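# Place a wired component into the orange fixture plate

## Task

Pick one wired component out of the blue tray and set it down in an unoccupied pocket of the orange fixture plate, with its wired end facing whichever long edge of the plate is closest to that pocket; at the end neither arm, gripper nor wrist camera cable may be in contact with any loose object.

## Robot and tools

ROBOT. There are two arms, left_arm and right_arm, each with six joints and a parallel gripper. Cameras: cam_high (overhead), cam_left_wrist and cam_right_wrist, each 896x504 pixels. A loose object may occasionally get nudged by something other than the robot.

FRAME. Hand positions and orientations are reported in the scene frame. Its origin sits at table-top height, halfway between the two nominal arm bases. +z points up, +x points out over the table, and left_arm is on the +y side. Image left/right does not match arm names. Real bases sit a little off their nominal spots; a BASES line, if present, gives the calibrated spot. Reported hand pose can be off by a few centimetres, more at long reach. The gripper's fingers point along its own +z and close along its own y. end_effector_position is the point between the pads, roughly 1 cm short of the fingertips.

ROW LAYOUT. Every command row is a single flat list of 14 numbers covering both arms, even if one arm stays still: 7 for left_arm, then 7 for right_arm. Each arm's 7 are absolute joint target angles in radians, in this order: wrist roll, waist, wrist pitch, shoulder, elbow, wrist yaw, then the gripper opening. Use this order only. Ranges in your numbers: wrist roll -2.094 to 2.094, waist -2.618 to 3.054, wrist pitch -1.571 to 1.571, shoulder 0.000 to 3.142, elbow -3.142 to 0.000 (the elbow's sign is flipped in everything you send and read), wrist yaw -1.571 to 1.571. Real ends may differ by up to 0.059 rad; a target further than that outside a range and further out than the current angle is rejected, and targets past a real end are clipped (a "joint sent to its limit" line may appear). Opening is an absolute command from -1 (closed) to +1 (fully open). To keep a gripper unchanged, resend its current command; 0 is a real half-open command, not 'no change'. To keep a joint still, resend its Joint targets value.

TOOLS.
execute_actions(actions, cameras): actions is a list of actions; each action is a list of up to 15 rows, one row per 1/30 s step, and the last row is held to fill 15 steps. An empty list just reports state and images. Per step each joint's target is kept within a lead of its measured angle (0.339 rad for waist, shoulder, elbow; 2.2 for the wrist joints), and if targets would shift the gripper over 200 mm they are scaled back, so far goals need several actions.
move(target, speed, blend, opening_speed, blocking, cameras): target is one 14-number row or a list of up to 15 rows of absolute joint angles; all joints travel together, so the hand follows a curve, and nothing avoids obstacles or the other arm. speed is the top joint speed in rad/s (0.01 to 12.57, default 0.5), one value or one per segment. blend (rad) rounds intermediate corners. opening_speed (0.2 or more, per second on the -1..1 scale) ramps the fingers; finger changes in later rows are applied only after the arm has come to rest there. blocking=false returns early while the move continues; a new move then replaces it. The result adds a move: line, e.g. done, off_target (resting more than 0.035 rad from target), moving, held, fault, plus limits=held if steps were withheld. done does not mean nothing was touched.
wait(seconds): 0 to 10, lets time pass with the last commands held.
stop(): brakes a running move; it needs stopping distance.
zoom_image(camera, region): region [x0, y0, x1, y1] in pixels of that camera's latest image, at most 504x504.
finished_scene(scene): ends the current scene irreversibly; pass the current scene number. Only call it when the part is placed and the robot is clear.

RESULT LINES. Joint positions and Joint velocities: per arm, the six joints in the order above (rad, rad/s), then pad gap in m (0.094 fully open). "within noise" means the arm is still. Joint targets: what the joints are currently driven toward. Tool commands: present gripper commands. grip_measured: measured opening on the -1..1 scale; with nothing held it may read up to 2.7 mm wide; on a firmly held hard part it reads slightly narrower than the part. grip_effort_nm: gripper motor effort, negative closing, with offset and friction, not a pad force. Joint torques: six per arm, positive toward larger angles, including gravity; numbers 2, 4 and 5 wrap at ±28 N m. "joint command not followed" means the clearance check altered steps. MOTOR HOT appears at 75 °C; at 90 °C an over-temperature fault folds that arm and disables it; at 100 °C it collapses. Avoid long loaded or stretched holds and pushing against unreachable poses.

GRIPPING. Fingers follow the commanded opening until they hit force limit, roughly 0.05 below the touch reading (more for small, round or soft items). Close slowly on fragile items. To release, command well above grip_measured.

AVOID. Dropping the part, releasing it while it moves, fast impacts, hard pushes, the grippers pressing each other or one gripper closing on the other's fingers, and anything leaving the table. Slow down near contact; targets set far beyond the contact press harder. Afterwards move both grippers and camera cables clear of loose items.

Each tool is called after "Call:" as name(argument=value, ...), one argument or row to a line, values as JSON.

## Session

Call:
execute_actions(
  actions=[],
)

Scene clock: 0.00 s.
left_arm: end_effector_position=(+0.3922, +0.2277, +0.1753) grip_measured=+1.000 grip_effort_nm=n/a end_effector_quat_wxyz=(+0.619, -0.022, +0.785, -0.003) | right_arm: end_effector_position=(+0.4201, -0.3072, +0.1465) grip_measured=+1.000 grip_effort_nm=n/a end_effector_quat_wxyz=(+0.616, +0.079, +0.783, -0.037)
Joint names: [wrist roll, waist, wrist pitch, shoulder, elbow, wrist yaw]
Joint positions: left_arm=[-0.04 0 0.847 1.532 -0.449 -0.028 0.094] | right_arm=[0.083 0.038 0.941 1.566 -0.38 0.173 0.094]
Joint velocities: within noise
Joint torques (N m): no reading
Heat: left arm: 29 °C; right arm: 33 °C.
Joint targets: left_arm=[-0.040 0.000 0.838 1.529 -0.452 -0.028] | right_arm=[0.083 0.038 0.931 1.563 -0.383 0.174]
Tool commands: left_gripper/opening=+1.0 right_gripper/opening=+1.0

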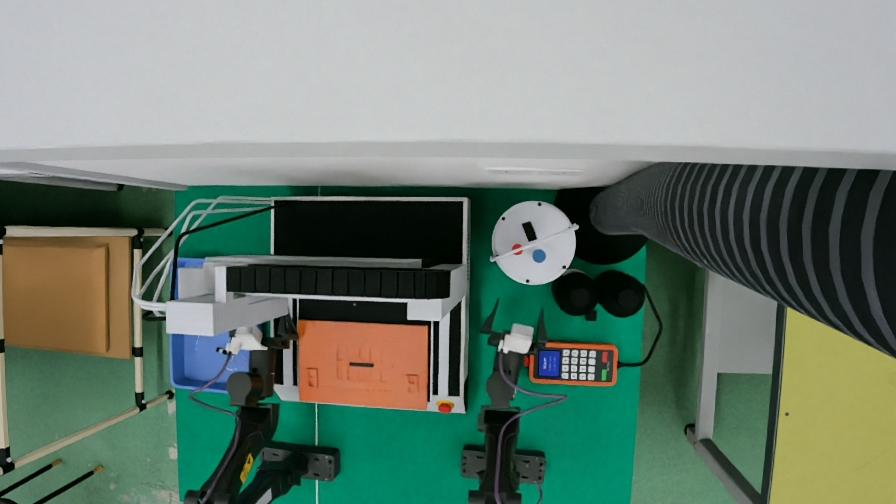

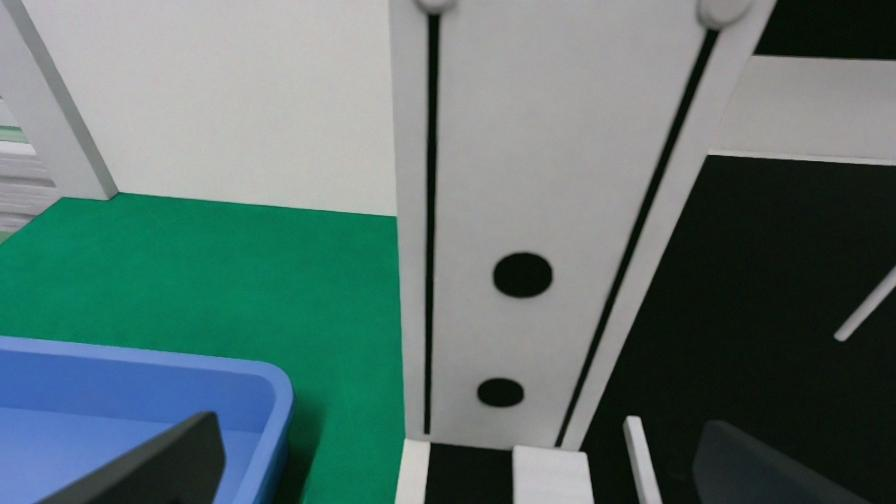

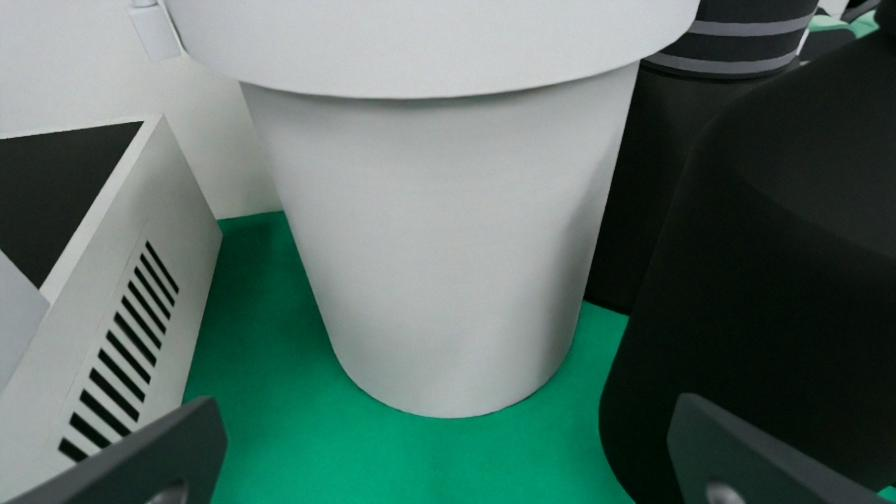

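Call:
zoom_image(
  camera="cam_high",
  region=[160, 240, 480, 420],
)

Call:
zoom_image(
  camera="cam_high",
  region=[160, 250, 280, 400],
)

Call:
zoom_image(
  camera="cam_high",
  region=[280, 310, 480, 420],
)

Scaled by 1.575 from the camera's 896x504 image, which has a finer 1280x720 frame.

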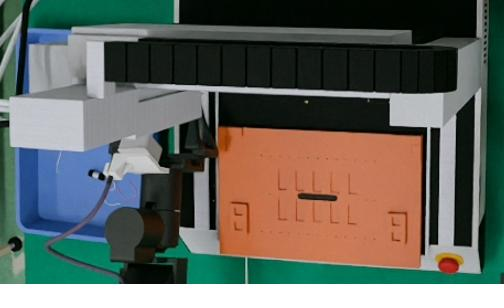

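Scaled by 3.360 from the camera's 896x504 image, which has a finer 1280x720 frame.

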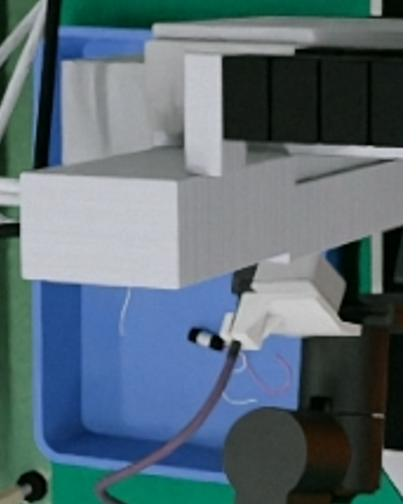

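Scaled by 2.520 from the camera's 896x504 image, which has a finer 1280x720 frame.

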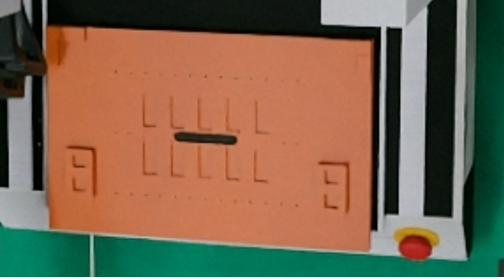

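Call:
move(
  target=[
    [-0.04,0,0.2,1.0,-0.7,0,1,0.083,0.038,0.941,1.566,-0.38,0.173,1],
    [-0.04,0.5,-1.2,1.0,-0.9,0,1,0.083,0.038,0.941,1.566,-0.38,0.173,1],
  ],
  speed=0.8,
)

Scene clock: 4.97 s.
left_arm: end_effector_position=(+0.1413, +0.3147, +0.1690) grip_measured=+1.000 grip_effort_nm=0.022 end_effector_quat_wxyz=(+0.123, -0.259, +0.958, +0.028) | right_arm: end_effector_position=(+0.4201, -0.3072, +0.1465) grip_measured=+1.000 grip_effort_nm=0.022 end_effector_quat_wxyz=(+0.616, +0.079, +0.783, -0.037)
Joint names: [wrist roll, waist, wrist pitch, shoulder, elbow, wrist yaw]
Joint positions: left_arm=[-0.04 0.493 -1.191 1.005 -0.878 -0.001 0.094] | right_arm=[0.083 0.038 0.941 1.566 -0.38 0.173 0.094]
Joint velocities: within noise
Joint torques (N m): left_arm=[0.01 0.68 0.73 -1.65 -9.62 0.05] | right_arm=[0.02 0.02 1.61 -5.79 -4.42 0.02]
Heat: left arm: 29 °C; right arm: 33 °C.
Joint targets: left_arm=[-0.040 0.500 -1.200 1.000 -0.900 0.000] | right_arm=[0.083 0.038 0.941 1.566 -0.380 0.173]
move: done

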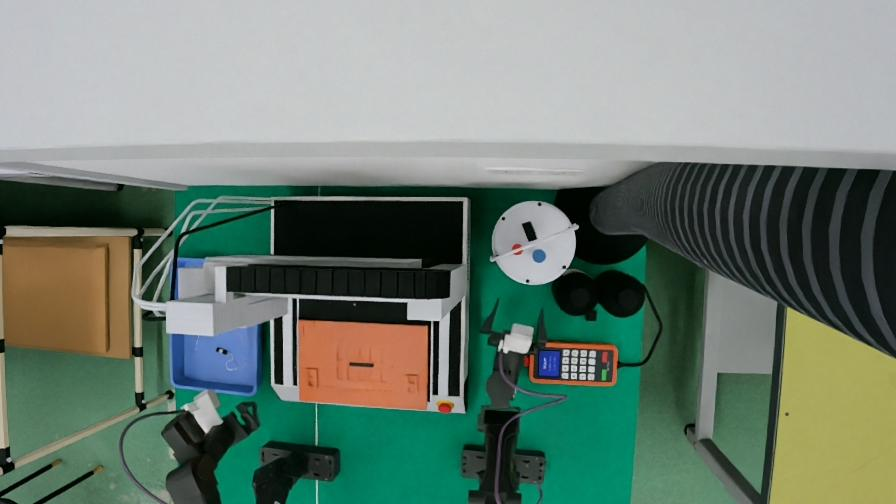

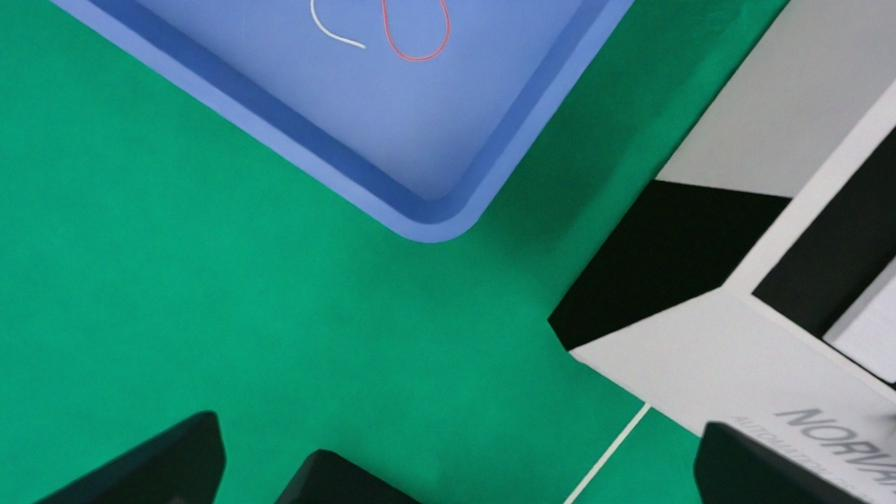

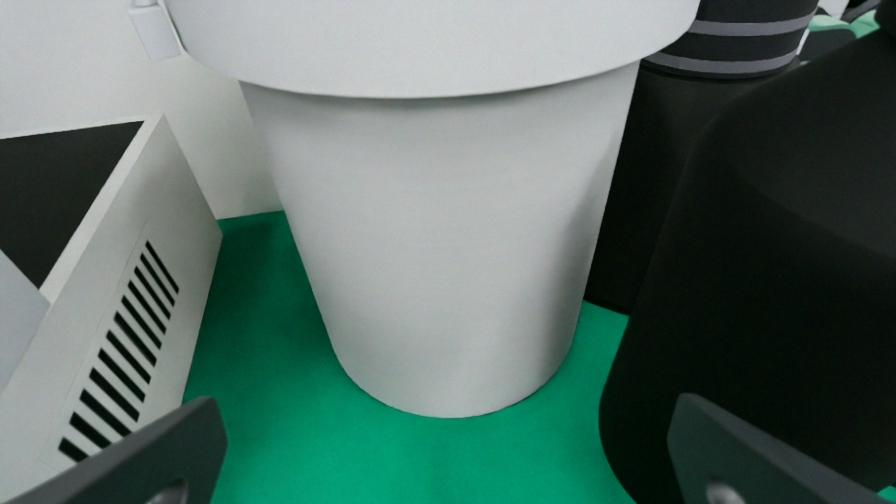

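Call:
move(
  target=[
    [-0.04,0.6,-1.455,1.35,-1.4,0,1,0.083,0.038,0.941,1.566,-0.38,0.173,1],
    [-0.04,0.65,-1.455,1.5,-1.55,0,1,0.083,0.038,0.941,1.566,-0.38,0.173,1],
  ],
  speed=0.8,
  cameras=["cam_high","cam_left_wrist"],
)

Scene clock: 7.37 s.
left_arm: end_effector_position=(+0.1983, +0.3932, +0.2447) grip_measured=+1.000 grip_effort_nm=0.027 end_effector_quat_wxyz=(+0.076, -0.332, +0.940, +0.024) | right_arm: end_effector_position=(+0.4201, -0.3072, +0.1465) grip_measured=+1.000 grip_effort_nm=0.017 end_effector_quat_wxyz=(+0.616, +0.079, +0.783, -0.037)
Joint names: [wrist roll, waist, wrist pitch, shoulder, elbow, wrist yaw]
Joint positions: left_arm=[-0.04 0.646 -1.447 1.494 -1.529 0 0.094] | right_arm=[0.083 0.038 0.941 1.566 -0.38 0.173 0.094]
Joint velocities: within noise
Joint torques (N m): left_arm=[0.01 0.44 0.52 -4.82 -9.07 0.04] | right_arm=[0.02 0.02 1.6 -5.79 -4.41 0.02]
Heat: left arm: 29 °C; right arm: 33 °C.
Joint targets: left_arm=[-0.040 0.650 -1.455 1.500 -1.550 0.000] | right_arm=[0.083 0.038 0.941 1.566 -0.380 0.173]
move: done
Images, in order (width x height): cam_high 896x504, cam_left_wrist 896x504.

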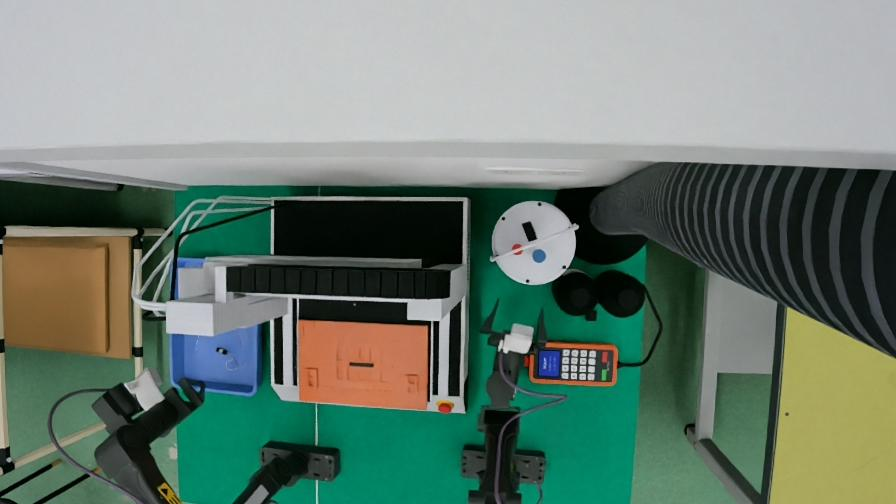

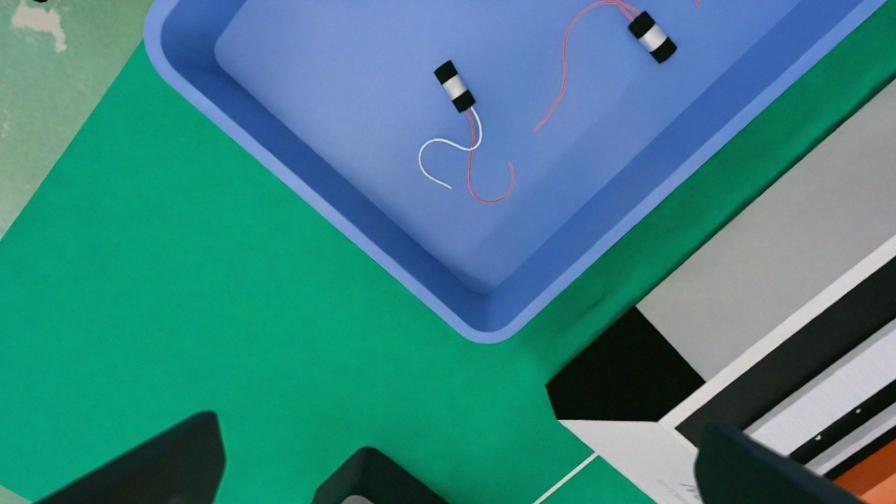

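Call:
zoom_image(
  camera="cam_high",
  region=[165, 320, 275, 400],
)

Call:
zoom_image(
  camera="cam_left_wrist",
  region=[380, 0, 720, 220],
)

Scaled by 4.582 from the camera's 896x504 image, which has a finer 1280x720 frame.

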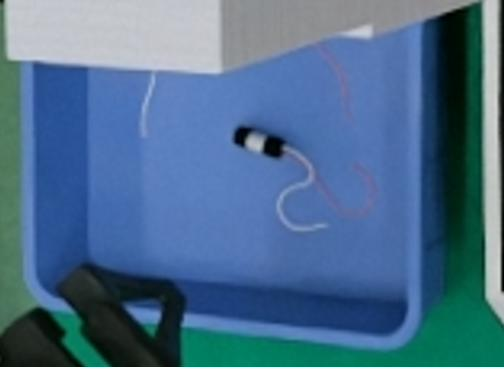

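Scaled by 1.482 from the camera's 896x504 image, which has a finer 1280x720 frame.

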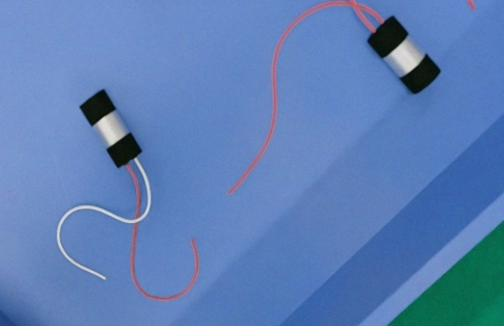

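Call:
move(
  target=[
    [-0.04,-0.4,-1.455,1.4,-1.55,0,1,0.083,0.038,0.941,1.566,-0.38,0.173,1],
  ],
  speed=0.8,
  cameras=["cam_high","cam_left_wrist"],
)

Call:
zoom_image(
  camera="cam_left_wrist",
  region=[200, 0, 700, 280],
)

Scene clock: 9.80 s.
left_arm: end_effector_position=(+0.2257, +0.1171, +0.2639) grip_measured=+1.000 grip_effort_nm=0.017 end_effector_quat_wxyz=(+0.113, +0.180, +0.977, -0.026) | right_arm: end_effector_position=(+0.4201, -0.3072, +0.1465) grip_measured=+1.000 grip_effort_nm=0.022 end_effector_quat_wxyz=(+0.616, +0.079, +0.783, -0.037)
Joint names: [wrist roll, waist, wrist pitch, shoulder, elbow, wrist yaw]
Joint positions: left_arm=[-0.04 -0.398 -1.447 1.42 -1.529 0.002 0.094] | right_arm=[0.083 0.038 0.941 1.566 -0.38 0.173 0.094]
Joint velocities: within noise
Joint torques (N m): left_arm=[0.02 -0.16 0.71 -6.19 -9.03 0.02] | right_arm=[0.02 0.02 1.6 -5.79 -4.42 0.02]
Heat: left arm: 29 °C; right arm: 33 °C.
Joint targets: left_arm=[-0.040 -0.400 -1.455 1.400 -1.550 0.000] | right_arm=[0.083 0.038 0.941 1.566 -0.380 0.173]
move: done
Images, in order (width x height): cam_high 896x504, cam_left_wrist 896x504.

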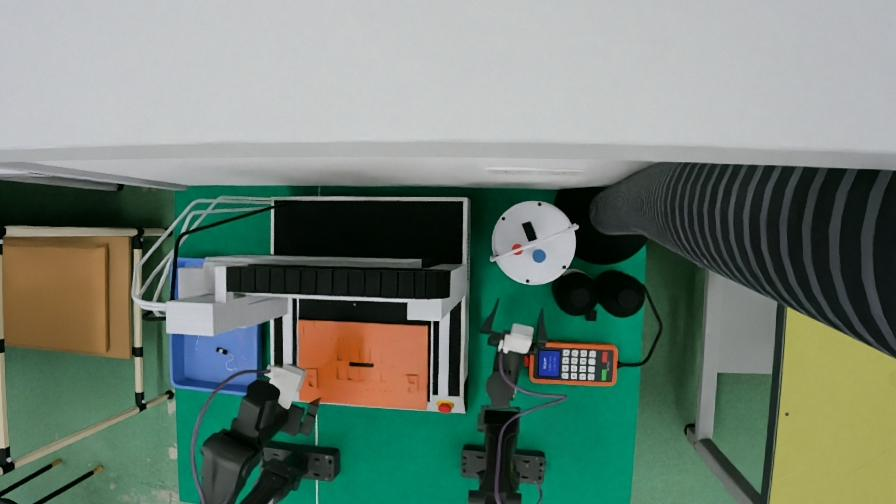

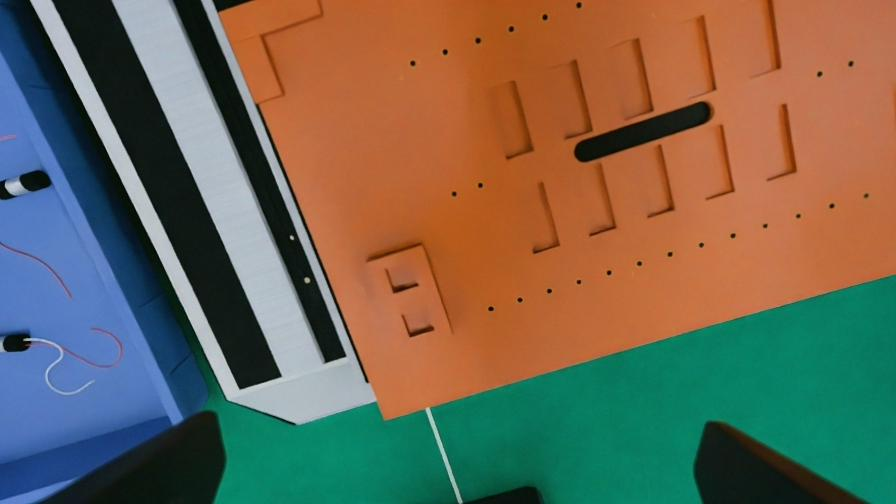

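Scaled by 1.008 from the camera's 896x504 image, which has a finer 1280x720 frame.

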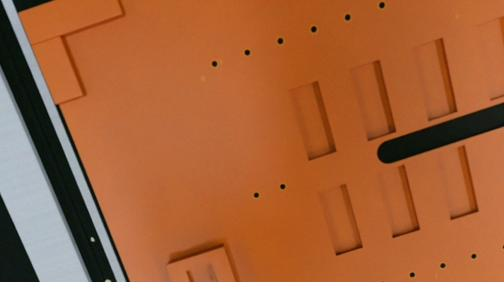

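Call:
move(
  target=[
    [-0.04,0.5,-1.3,1.45,-1.55,0,1,0.083,0.038,0.941,1.566,-0.38,0.173,1],
    [-0.6,0.637,-1.084,1.898,-1.482,0,1,0.083,0.038,0.941,1.566,-0.38,0.173,1],
  ],
  speed=0.7,
  blend=0.1,
  cameras=["cam_high","cam_left_wrist"],
)

Scene clock: 13.57 s.
left_arm: end_effector_position=(+0.2719, +0.4425, +0.1209) grip_measured=+1.000 grip_effort_nm=0.022 end_effector_quat_wxyz=(+0.038, -0.573, +0.819, +0.000) | right_arm: end_effector_position=(+0.4201, -0.3072, +0.1465) grip_measured=+1.000 grip_effort_nm=0.022 end_effector_quat_wxyz=(+0.616, +0.079, +0.783, -0.037)
Joint names: [wrist roll, waist, wrist pitch, shoulder, elbow, wrist yaw]
Joint positions: left_arm=[-0.592 0.635 -1.094 1.888 -1.487 0.002 0.094] | right_arm=[0.083 0.038 0.941 1.566 -0.38 0.173 0.094]
Joint velocities: within noise
Joint torques (N m): left_arm=[-0.04 0.28 0.55 -8.23 -6.64 0.02] | right_arm=[0.02 0.02 1.61 -5.79 -4.42 0.02]
Heat: left arm: 29 °C; right arm: 33 °C.
Joint targets: left_arm=[-0.600 0.637 -1.084 1.898 -1.482 0.000] | right_arm=[0.083 0.038 0.941 1.566 -0.380 0.173]
move: done
Images, in order (width x height): cam_high 896x504, cam_left_wrist 896x504.

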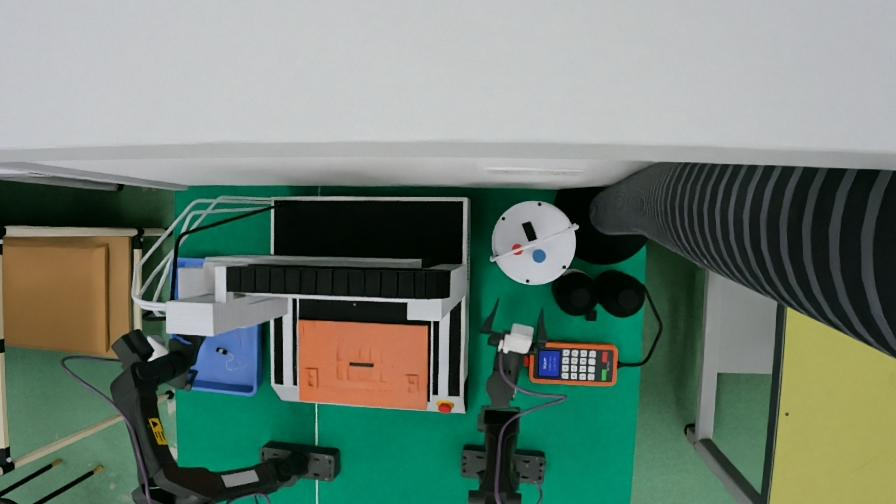

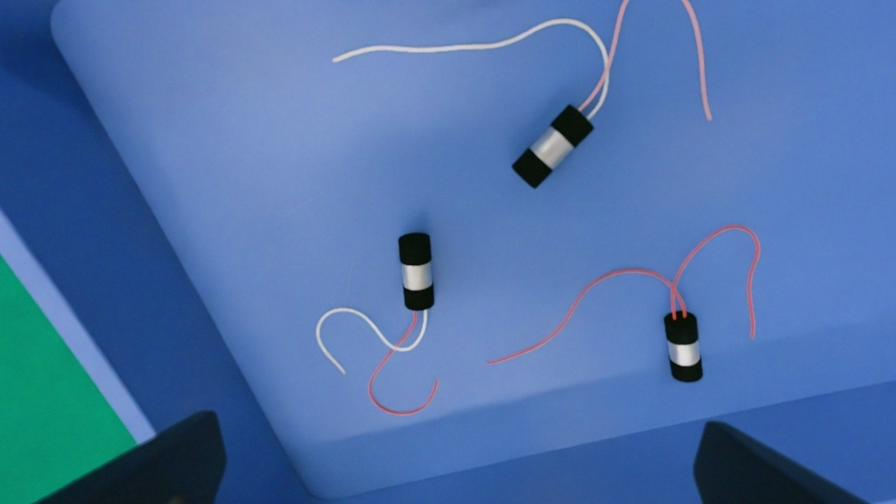

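Call:
move(
  target=[
    [-0.57,0.674,-0.962,1.958,-1.375,0,0.3,0.083,0.038,0.941,1.566,-0.38,0.173,1],
  ],
  cameras=["cam_left_wrist"],
)

Scene clock: 15.07 s.
left_arm: end_effector_position=(+0.2592, +0.4495, +0.0762) grip_measured=+0.302 grip_effort_nm=-0.066 end_effector_quat_wxyz=(+0.018, -0.582, +0.813, +0.000) | right_arm: end_effector_position=(+0.4201, -0.3072, +0.1465) grip_measured=+1.000 grip_effort_nm=0.017 end_effector_quat_wxyz=(+0.616, +0.079, +0.783, -0.037)
Joint names: [wrist roll, waist, wrist pitch, shoulder, elbow, wrist yaw]
Joint positions: left_arm=[-0.577 0.671 -0.973 1.943 -1.382 0.002 0.061] | right_arm=[0.083 0.038 0.941 1.566 -0.38 0.173 0.094]
Joint velocities: within noise
Joint torques (N m): left_arm=[0.11 0.35 0.52 -8.02 -6.23 0.01] | right_arm=[0.02 0.02 1.6 -5.79 -4.42 0.02]
Heat: left arm: 29 °C; right arm: 33 °C.
Joint targets: left_arm=[-0.570 0.674 -0.962 1.958 -1.375 0.000] | right_arm=[0.083 0.038 0.941 1.566 -0.380 0.173]
move: done
Images, in order (width x height): cam_left_wrist 896x504.

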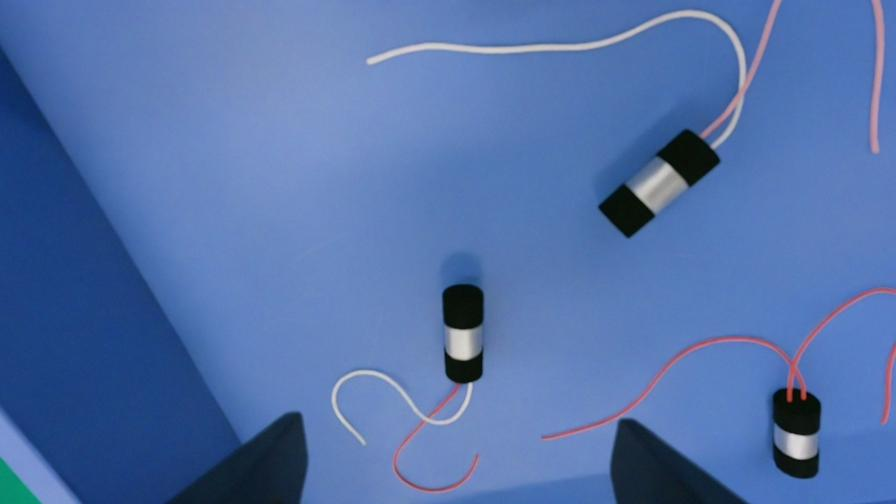

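Call:
move(
  target=[
    [-0.57,0.674,-0.852,2.001,-1.309,0,0.3,0.083,0.038,0.941,1.566,-0.38,0.173,1],
  ],
  cameras=["cam_left_wrist"],
)

Scene clock: 16.47 s.
left_arm: end_effector_position=(+0.2604, +0.4504, +0.0479) grip_measured=+0.302 grip_effort_nm=-0.061 end_effector_quat_wxyz=(+0.021, -0.582, +0.813, +0.000) | right_arm: end_effector_position=(+0.4201, -0.3072, +0.1465) grip_measured=+1.000 grip_effort_nm=0.022 end_effector_quat_wxyz=(+0.616, +0.079, +0.783, -0.037)
Joint names: [wrist roll, waist, wrist pitch, shoulder, elbow, wrist yaw]
Joint positions: left_arm=[-0.577 0.671 -0.863 1.983 -1.317 0.002 0.061] | right_arm=[0.083 0.038 0.941 1.566 -0.38 0.173 0.094]
Joint velocities: within noise
Joint torques (N m): left_arm=[0.09 0.34 0.48 -7.86 -5.87 0.02] | right_arm=[0.02 0.02 1.61 -5.78 -4.41 0.02]
Heat: left arm: 29 °C; right arm: 33 °C.
Joint targets: left_arm=[-0.570 0.674 -0.852 2.001 -1.309 0.000] | right_arm=[0.083 0.038 0.941 1.566 -0.380 0.173]
move: done
Images, in order (width x height): cam_left_wrist 896x504.

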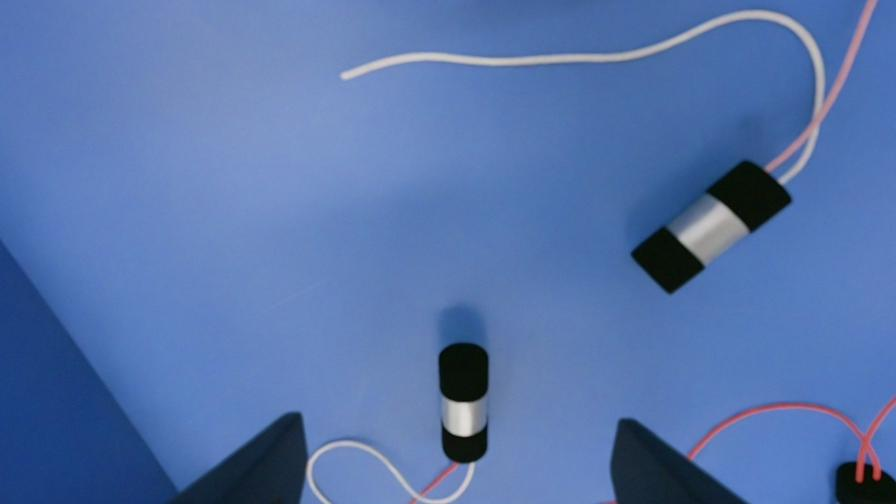

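Call:
move(
  target=[
    [-0.58,0.665,-0.756,2.041,-1.2525,0,0.3,0.083,0.038,0.941,1.566,-0.38,0.173,1],
  ],
  speed=0.3,
  cameras=["cam_left_wrist"],
)

Scene clock: 17.93 s.
left_arm: end_effector_position=(+0.2596, +0.4498, +0.0229) grip_measured=+0.302 grip_effort_nm=-0.061 end_effector_quat_wxyz=(+0.023, -0.582, +0.813, +0.000) | right_arm: end_effector_position=(+0.4201, -0.3072, +0.1465) grip_measured=+1.000 grip_effort_nm=0.012 end_effector_quat_wxyz=(+0.616, +0.079, +0.783, -0.037)
Joint names: [wrist roll, waist, wrist pitch, shoulder, elbow, wrist yaw]
Joint positions: left_arm=[-0.577 0.671 -0.767 2.02 -1.261 0.002 0.061] | right_arm=[0.083 0.038 0.941 1.566 -0.38 0.173 0.094]
Joint velocities: within noise
Joint torques (N m): left_arm=[-0.01 -0.54 0.53 -7.79 -5.53 0.02] | right_arm=[0.02 0.02 1.6 -5.79 -4.41 0.02]
Heat: left arm: 30 °C; right arm: 33 °C.
Joint targets: left_arm=[-0.580 0.665 -0.756 2.041 -1.252 0.000] | right_arm=[0.083 0.038 0.941 1.566 -0.380 0.173]
move: done
Images, in order (width x height): cam_left_wrist 896x504.

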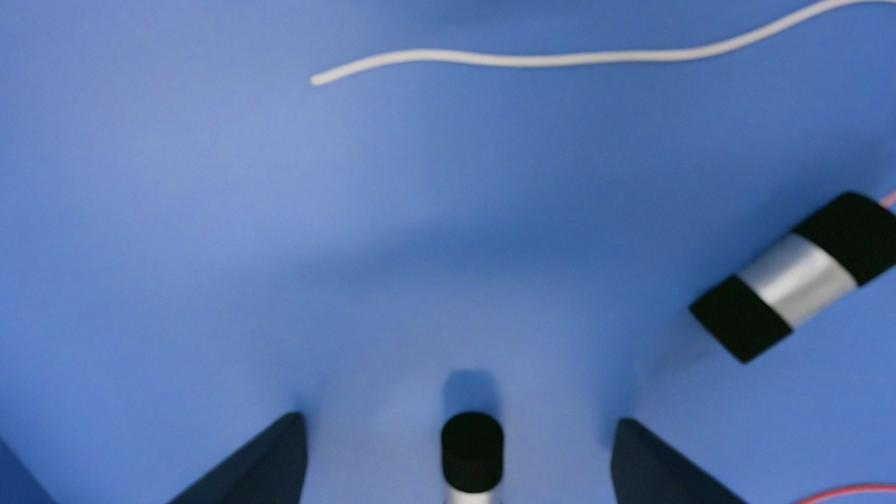

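Call:
move(
  target=[
    [-0.58,0.65,-0.738,2.017,-1.211,0,0.3,0.083,0.038,0.941,1.566,-0.38,0.173,1],
  ],
  speed=0.3,
  cameras=["cam_left_wrist"],
)

Scene clock: 18.87 s.
left_arm: end_effector_position=(+0.2593, +0.4475, +0.0205) grip_measured=+0.302 grip_effort_nm=-0.061 end_effector_quat_wxyz=(+0.026, -0.577, +0.816, +0.007) | right_arm: end_effector_position=(+0.4201, -0.3072, +0.1465) grip_measured=+1.000 grip_effort_nm=0.022 end_effector_quat_wxyz=(+0.616, +0.079, +0.783, -0.037)
Joint names: [wrist roll, waist, wrist pitch, shoulder, elbow, wrist yaw]
Joint positions: left_arm=[-0.577 0.659 -0.746 2.014 -1.24 -0.013 0.061] | right_arm=[0.083 0.038 0.941 1.566 -0.38 0.173 0.094]
Joint velocities: within noise
Joint torques (N m): left_arm=[-0.02 -0.87 0.52 -8.99 -3.88 0.16] | right_arm=[0.02 0.01 1.6 -5.79 -4.41 0.02]
Heat: left arm: 30 °C; right arm: 33 °C.
Joint targets: left_arm=[-0.580 0.650 -0.738 2.017 -1.211 0.000] | right_arm=[0.083 0.038 0.941 1.566 -0.380 0.173]
move: done
Images, in order (width x height): cam_left_wrist 896x504.

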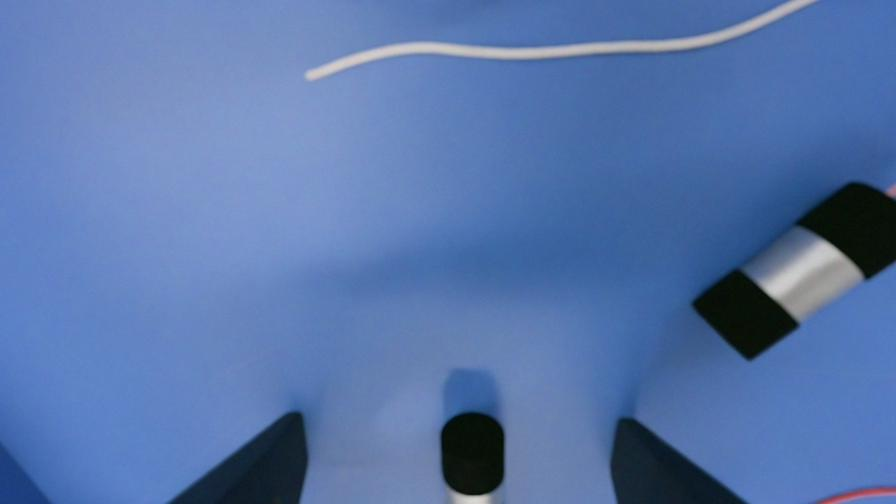

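Call:
move(
  target=[
    [-0.58,0.64,-0.775,1.998,-1.228,0,0.3,0.083,0.038,0.941,1.566,-0.38,0.173,1],
  ],
  speed=0.3,
  cameras=["cam_left_wrist"],
)

Scene clock: 19.80 s.
left_arm: end_effector_position=(+0.2593, +0.4434, +0.0207) grip_measured=+0.302 grip_effort_nm=-0.061 end_effector_quat_wxyz=(+0.021, -0.573, +0.819, +0.008) | right_arm: end_effector_position=(+0.4201, -0.3072, +0.1465) grip_measured=+1.000 grip_effort_nm=0.027 end_effector_quat_wxyz=(+0.616, +0.079, +0.783, -0.037)
Joint names: [wrist roll, waist, wrist pitch, shoulder, elbow, wrist yaw]
Joint positions: left_arm=[-0.577 0.649 -0.755 2.012 -1.24 -0.015 0.061] | right_arm=[0.083 0.038 0.941 1.566 -0.38 0.173 0.094]
Joint velocities: within noise
Joint torques (N m): left_arm=[-0.02 -0.88 0.16 -10.51 -5.23 0.17] | right_arm=[0.02 0.02 1.6 -5.79 -4.41 0.02]
Heat: left arm: 30 °C; right arm: 33 °C.
Joint targets: left_arm=[-0.580 0.640 -0.775 1.998 -1.228 0.000] | right_arm=[0.083 0.038 0.941 1.566 -0.380 0.173]
move: done
Images, in order (width x height): cam_left_wrist 896x504.

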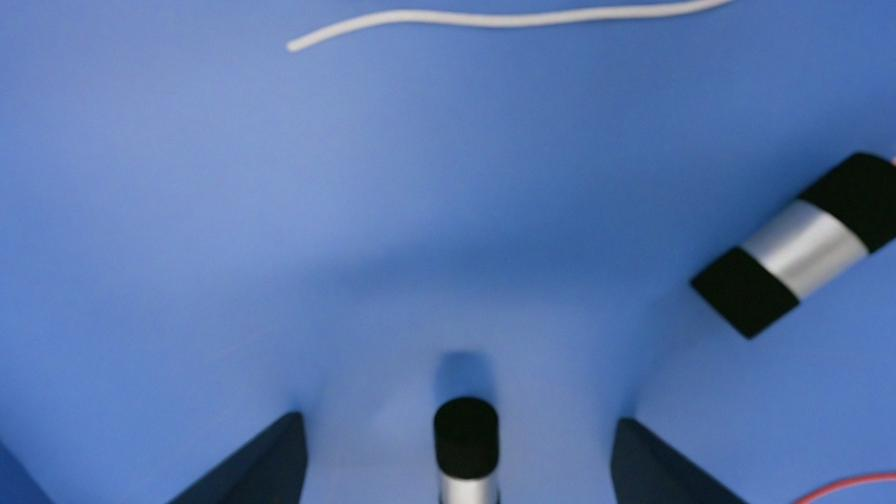

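Call:
move(
  target=[
    [-0.58,0.64,-0.8,1.985,-1.235,0,0.3,0.083,0.038,0.941,1.566,-0.38,0.173,1],
  ],
  speed=0.3,
  cameras=["cam_left_wrist"],
)

Scene clock: 20.87 s.
left_arm: end_effector_position=(+0.2549, +0.4368, +0.0210) grip_measured=+0.302 grip_effort_nm=-0.061 end_effector_quat_wxyz=(+0.007, -0.573, +0.819, +0.000) | right_arm: end_effector_position=(+0.4201, -0.3072, +0.1465) grip_measured=+1.000 grip_effort_nm=0.022 end_effector_quat_wxyz=(+0.616, +0.079, +0.783, -0.037)
Joint names: [wrist roll, waist, wrist pitch, shoulder, elbow, wrist yaw]
Joint positions: left_arm=[-0.577 0.649 -0.786 2.011 -1.24 0 0.061] | right_arm=[0.083 0.038 0.941 1.566 -0.38 0.173 0.094]
Joint velocities: within noise
Joint torques (N m): left_arm=[-0.01 -0.9 0.2 -11.4 -5.81 0.04] | right_arm=[0.02 0.02 1.6 -5.78 -4.42 0.02]
Heat: left arm: 30 °C; right arm: 33 °C.
Joint targets: left_arm=[-0.580 0.640 -0.800 1.985 -1.235 0.000] | right_arm=[0.083 0.038 0.941 1.566 -0.380 0.173]
move: done
Images, in order (width x height): cam_left_wrist 896x504.

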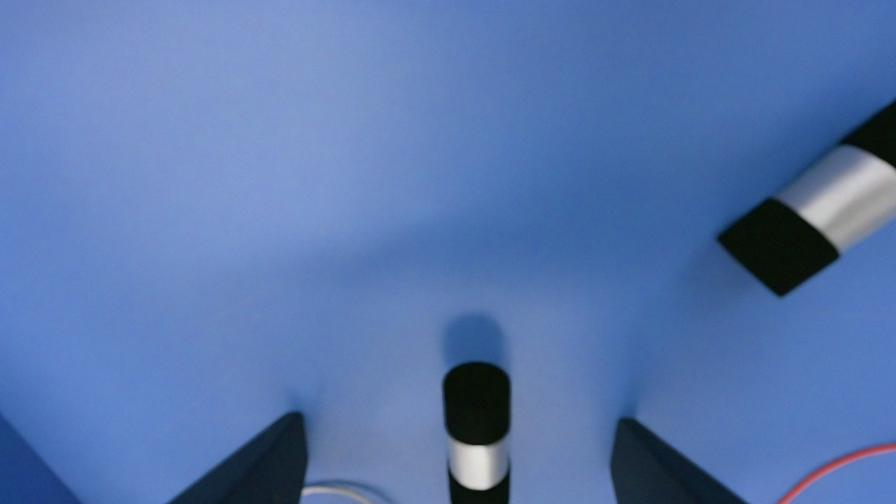

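Call:
move(
  target=[
    [-0.58,0.645,-0.79,1.985,-1.235,0,-0.9,0.083,0.038,0.941,1.566,-0.38,0.173,1],
  ],
  opening_speed=0.6,
  cameras=["cam_left_wrist"],
)

Scene clock: 23.23 s.
left_arm: end_effector_position=(+0.2552, +0.4359, +0.0210) grip_measured=-0.808 grip_effort_nm=-0.960 end_effector_quat_wxyz=(+0.006, -0.572, +0.820, -0.001) | right_arm: end_effector_position=(+0.4201, -0.3072, +0.1465) grip_measured=+1.000 grip_effort_nm=0.022 end_effector_quat_wxyz=(+0.616, +0.079, +0.783, -0.037)
Joint names: [wrist roll, waist, wrist pitch, shoulder, elbow, wrist yaw]
Joint positions: left_arm=[-0.577 0.648 -0.788 2.011 -1.24 0.002 0.009] | right_arm=[0.083 0.038 0.941 1.566 -0.38 0.173 0.094]
Joint velocities: within noise
Joint torques (N m): left_arm=[-0.01 -0.25 0.29 -11.43 -5.81 0.01] | right_arm=[0.02 0.02 1.61 -5.79 -4.42 0.02]
Heat: left arm: 30 °C; right arm: 33 °C.
Joint targets: left_arm=[-0.580 0.645 -0.790 1.985 -1.235 0.000] | right_arm=[0.083 0.038 0.941 1.566 -0.380 0.173]
move: done
Images, in order (width x height): cam_left_wrist 896x504.

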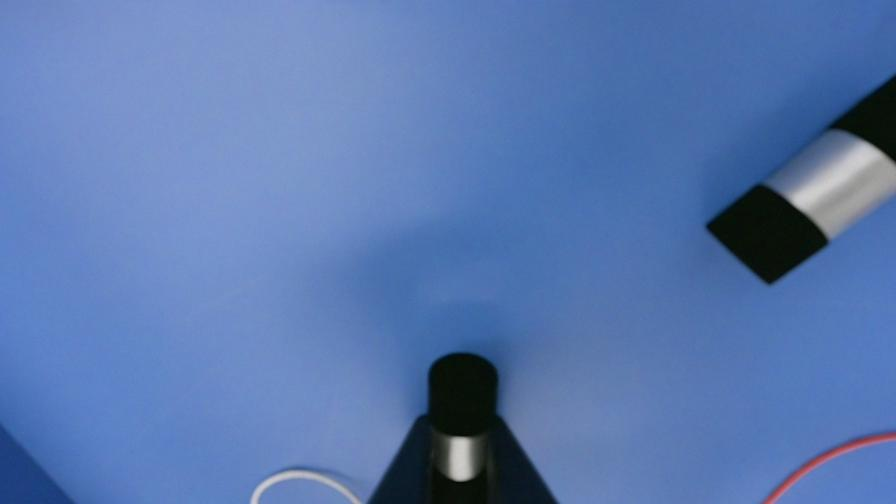

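Call:
move(
  target=[
    [-0.58,0.648,-0.95,1.9,-1.34,0,-0.9,0.083,0.038,0.941,1.566,-0.38,0.173,1],
    [-0.58,0.6,-1.4,1.55,-1.5,0,-0.9,0.083,0.038,0.941,1.566,-0.38,0.173,1],
    [-0.445,-0.51,-1.361,1.446,-1.307,0,-0.9,0.083,0.038,0.941,1.566,-0.38,0.173,1],
  ],
  speed=0.7,
  blend=0.05,
  cameras=["cam_high","cam_left_wrist"],
)

Call:
zoom_image(
  camera="cam_left_wrist",
  region=[300, 150, 800, 430],
)

Scene clock: 26.80 s.
left_arm: end_effector_position=(+0.1965, +0.0979, +0.1956) grip_measured=-0.810 grip_effort_nm=-1.013 end_effector_quat_wxyz=(+0.021, +0.031, +0.999, -0.014) | right_arm: end_effector_position=(+0.4201, -0.3072, +0.1465) grip_measured=+1.000 grip_effort_nm=0.027 end_effector_quat_wxyz=(+0.616, +0.079, +0.783, -0.037)
Joint names: [wrist roll, waist, wrist pitch, shoulder, elbow, wrist yaw]
Joint positions: left_arm=[-0.453 -0.509 -1.371 1.469 -1.319 0.006 0.009] | right_arm=[0.083 0.038 0.941 1.566 -0.38 0.173 0.094]
Joint velocities: within noise
Joint torques (N m): left_arm=[0.13 -0.09 0.57 -6.98 -6.05 -0.01] | right_arm=[0.02 0.02 1.61 -5.79 -4.41 0.02]
Heat: left arm: 31 °C; right arm: 33 °C.
Joint targets: left_arm=[-0.445 -0.510 -1.361 1.446 -1.307 0.000] | right_arm=[0.083 0.038 0.941 1.566 -0.380 0.173]
move: done
Images, in order (width x height): cam_high 896x504, cam_left_wrist 896x504.

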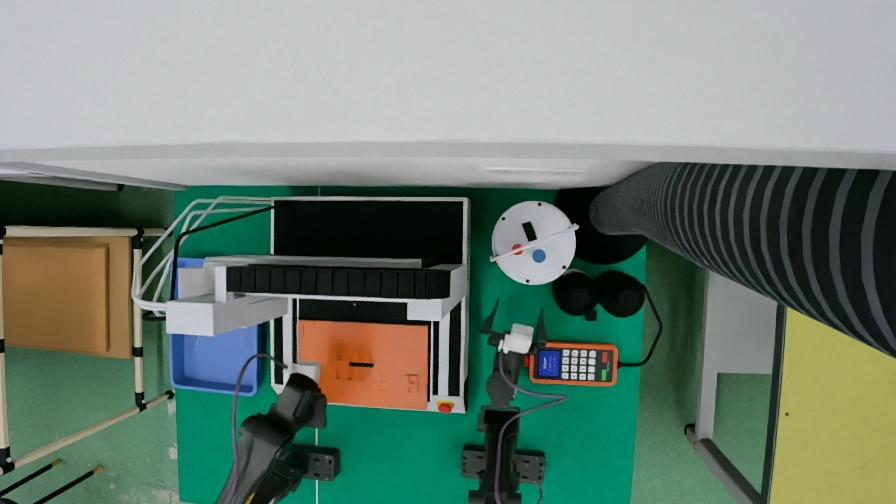

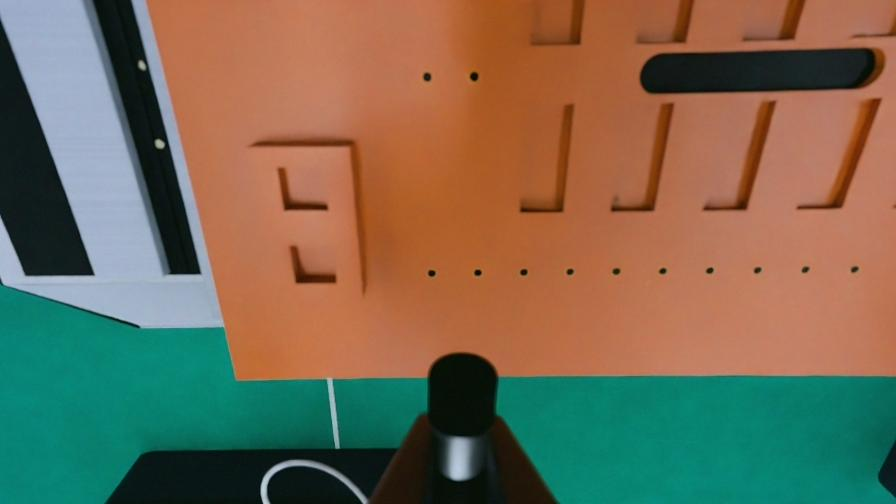

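Scaled by 1.008 from the camera's 896x504 image, which has a finer 1280x720 frame.

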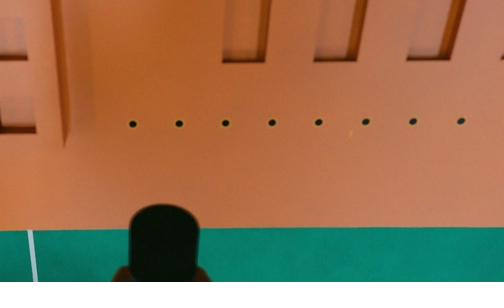

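Call:
move(
  target=[
    [-0.51,-0.572,-1.32,1.643,-1.467,0,-0.9,0.083,0.038,0.941,1.566,-0.38,0.173,1],
  ],
  cameras=["cam_left_wrist"],
)

Scene clock: 28.73 s.
left_arm: end_effector_position=(+0.2273, +0.0602, +0.1871) grip_measured=-0.810 grip_effort_nm=-1.009 end_effector_quat_wxyz=(+0.024, +0.035, +0.999, -0.017) | right_arm: end_effector_position=(+0.4201, -0.3072, +0.1465) grip_measured=+1.000 grip_effort_nm=0.017 end_effector_quat_wxyz=(+0.616, +0.079, +0.783, -0.037)
Joint names: [wrist roll, waist, wrist pitch, shoulder, elbow, wrist yaw]
Joint positions: left_arm=[-0.502 -0.568 -1.325 1.632 -1.445 0.005 0.009] | right_arm=[0.083 0.038 0.941 1.566 -0.38 0.173 0.094]
Joint velocities: within noise
Joint torques (N m): left_arm=[-0.09 -0.39 0.47 -5.82 -9.16 -0.02] | right_arm=[0.02 0.03 1.61 -5.79 -4.41 0.02]
Heat: left arm: 31 °C; right arm: 33 °C.
Joint targets: left_arm=[-0.510 -0.572 -1.320 1.643 -1.467 0.000] | right_arm=[0.083 0.038 0.941 1.566 -0.380 0.173]
move: done
Images, in order (width x height): cam_left_wrist 896x504.

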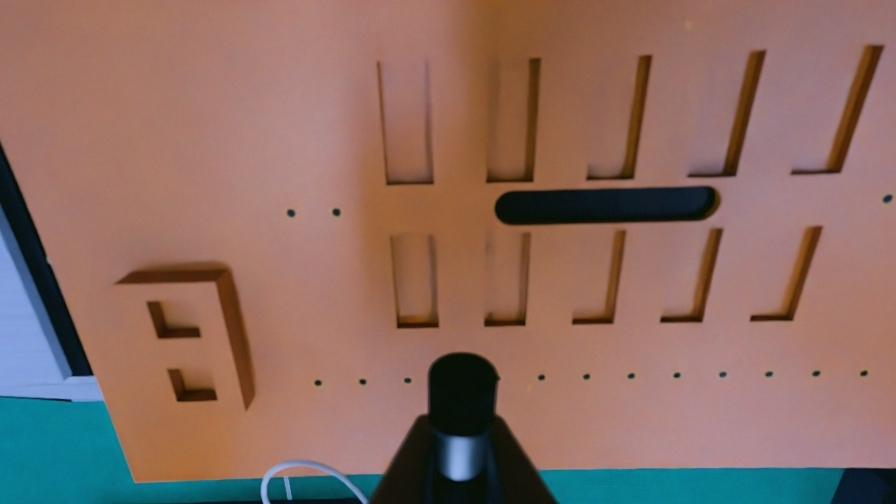

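Call:
move(
  target=[
    [-0.559,-0.6153,-1.238,1.678,-1.396,0,-0.9,0.083,0.038,0.941,1.566,-0.38,0.173,1],
  ],
  cameras=["cam_left_wrist"],
  speed=0.3,
)

Scene clock: 30.37 s.
left_arm: end_effector_position=(+0.2282, +0.0436, +0.1683) grip_measured=-0.810 grip_effort_nm=-1.013 end_effector_quat_wxyz=(+0.025, +0.032, +0.999, -0.019) | right_arm: end_effector_position=(+0.4201, -0.3072, +0.1465) grip_measured=+1.000 grip_effort_nm=0.017 end_effector_quat_wxyz=(+0.616, +0.079, +0.783, -0.037)
Joint names: [wrist roll, waist, wrist pitch, shoulder, elbow, wrist yaw]
Joint positions: left_arm=[-0.552 -0.611 -1.248 1.665 -1.406 0.005 0.009] | right_arm=[0.083 0.038 0.941 1.566 -0.38 0.173 0.094]
Joint velocities: within noise
Joint torques (N m): left_arm=[-0.01 -0.42 0.46 -5.96 -6.32 -0.02] | right_arm=[0.03 0.02 1.61 -5.81 -4.41 0.02]
Heat: left arm: 31 °C; right arm: 33 °C.
Joint targets: left_arm=[-0.559 -0.615 -1.238 1.678 -1.396 0.000] | right_arm=[0.083 0.038 0.941 1.566 -0.380 0.173]
move: done
Images, in order (width x height): cam_left_wrist 896x504.

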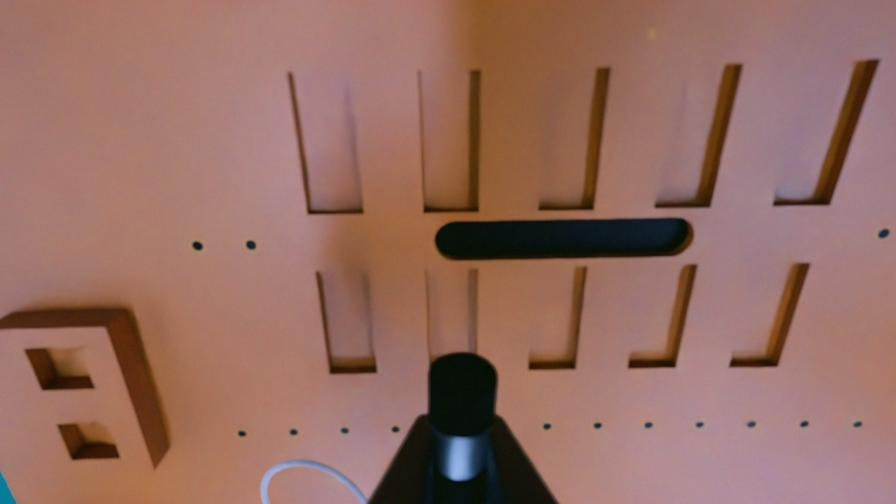

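Call:
move(
  target=[
    [-0.53,-0.587,-1.175,1.715,-1.366,0,-0.9,0.083,0.038,0.941,1.566,-0.38,0.173,1],
  ],
  cameras=["cam_left_wrist"],
  speed=0.3,
)

Call:
zoom_image(
  camera="cam_left_wrist",
  region=[250, 230, 700, 500],
)

Scene clock: 31.77 s.
left_arm: end_effector_position=(+0.2381, +0.0437, +0.1512) grip_measured=-0.810 grip_effort_nm=-1.004 end_effector_quat_wxyz=(+0.025, +0.030, +0.999, -0.019) | right_arm: end_effector_position=(+0.4201, -0.3072, +0.1465) grip_measured=+1.000 grip_effort_nm=0.022 end_effector_quat_wxyz=(+0.616, +0.079, +0.783, -0.037)
Joint names: [wrist roll, waist, wrist pitch, shoulder, elbow, wrist yaw]
Joint positions: left_arm=[-0.537 -0.592 -1.185 1.7 -1.377 0.005 0.009] | right_arm=[0.083 0.038 0.941 1.566 -0.38 0.173 0.094]
Joint velocities: within noise
Joint torques (N m): left_arm=[0.11 0.55 0.5 -6.11 -6.22 -0.01] | right_arm=[0.02 0.02 1.6 -5.79 -4.42 0.02]
Heat: left arm: 30 °C; right arm: 33 °C.
Joint targets: left_arm=[-0.530 -0.587 -1.175 1.715 -1.366 0.000] | right_arm=[0.083 0.038 0.941 1.566 -0.380 0.173]
move: done
Images, in order (width x height): cam_left_wrist 896x504.

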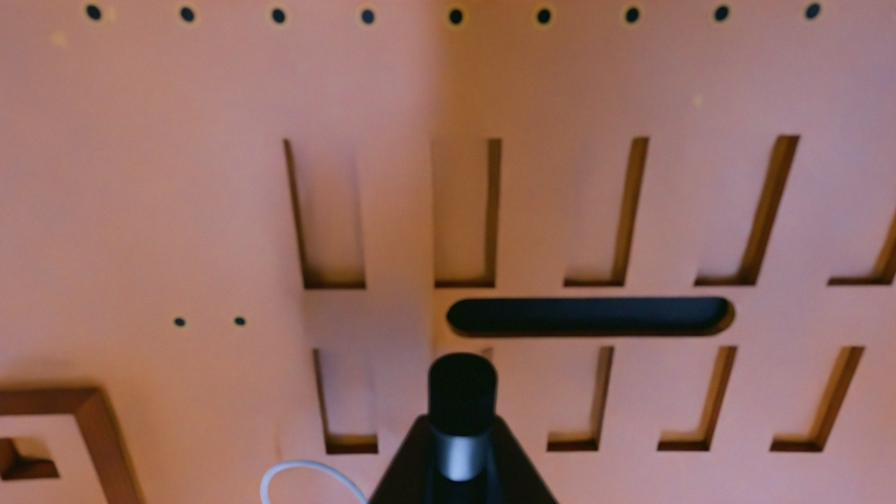

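Scaled by 1.120 from the camera's 896x504 image, which has a finer 1280x720 frame.

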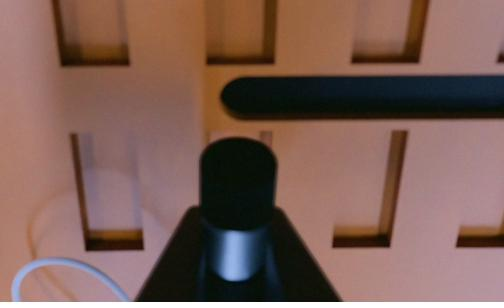

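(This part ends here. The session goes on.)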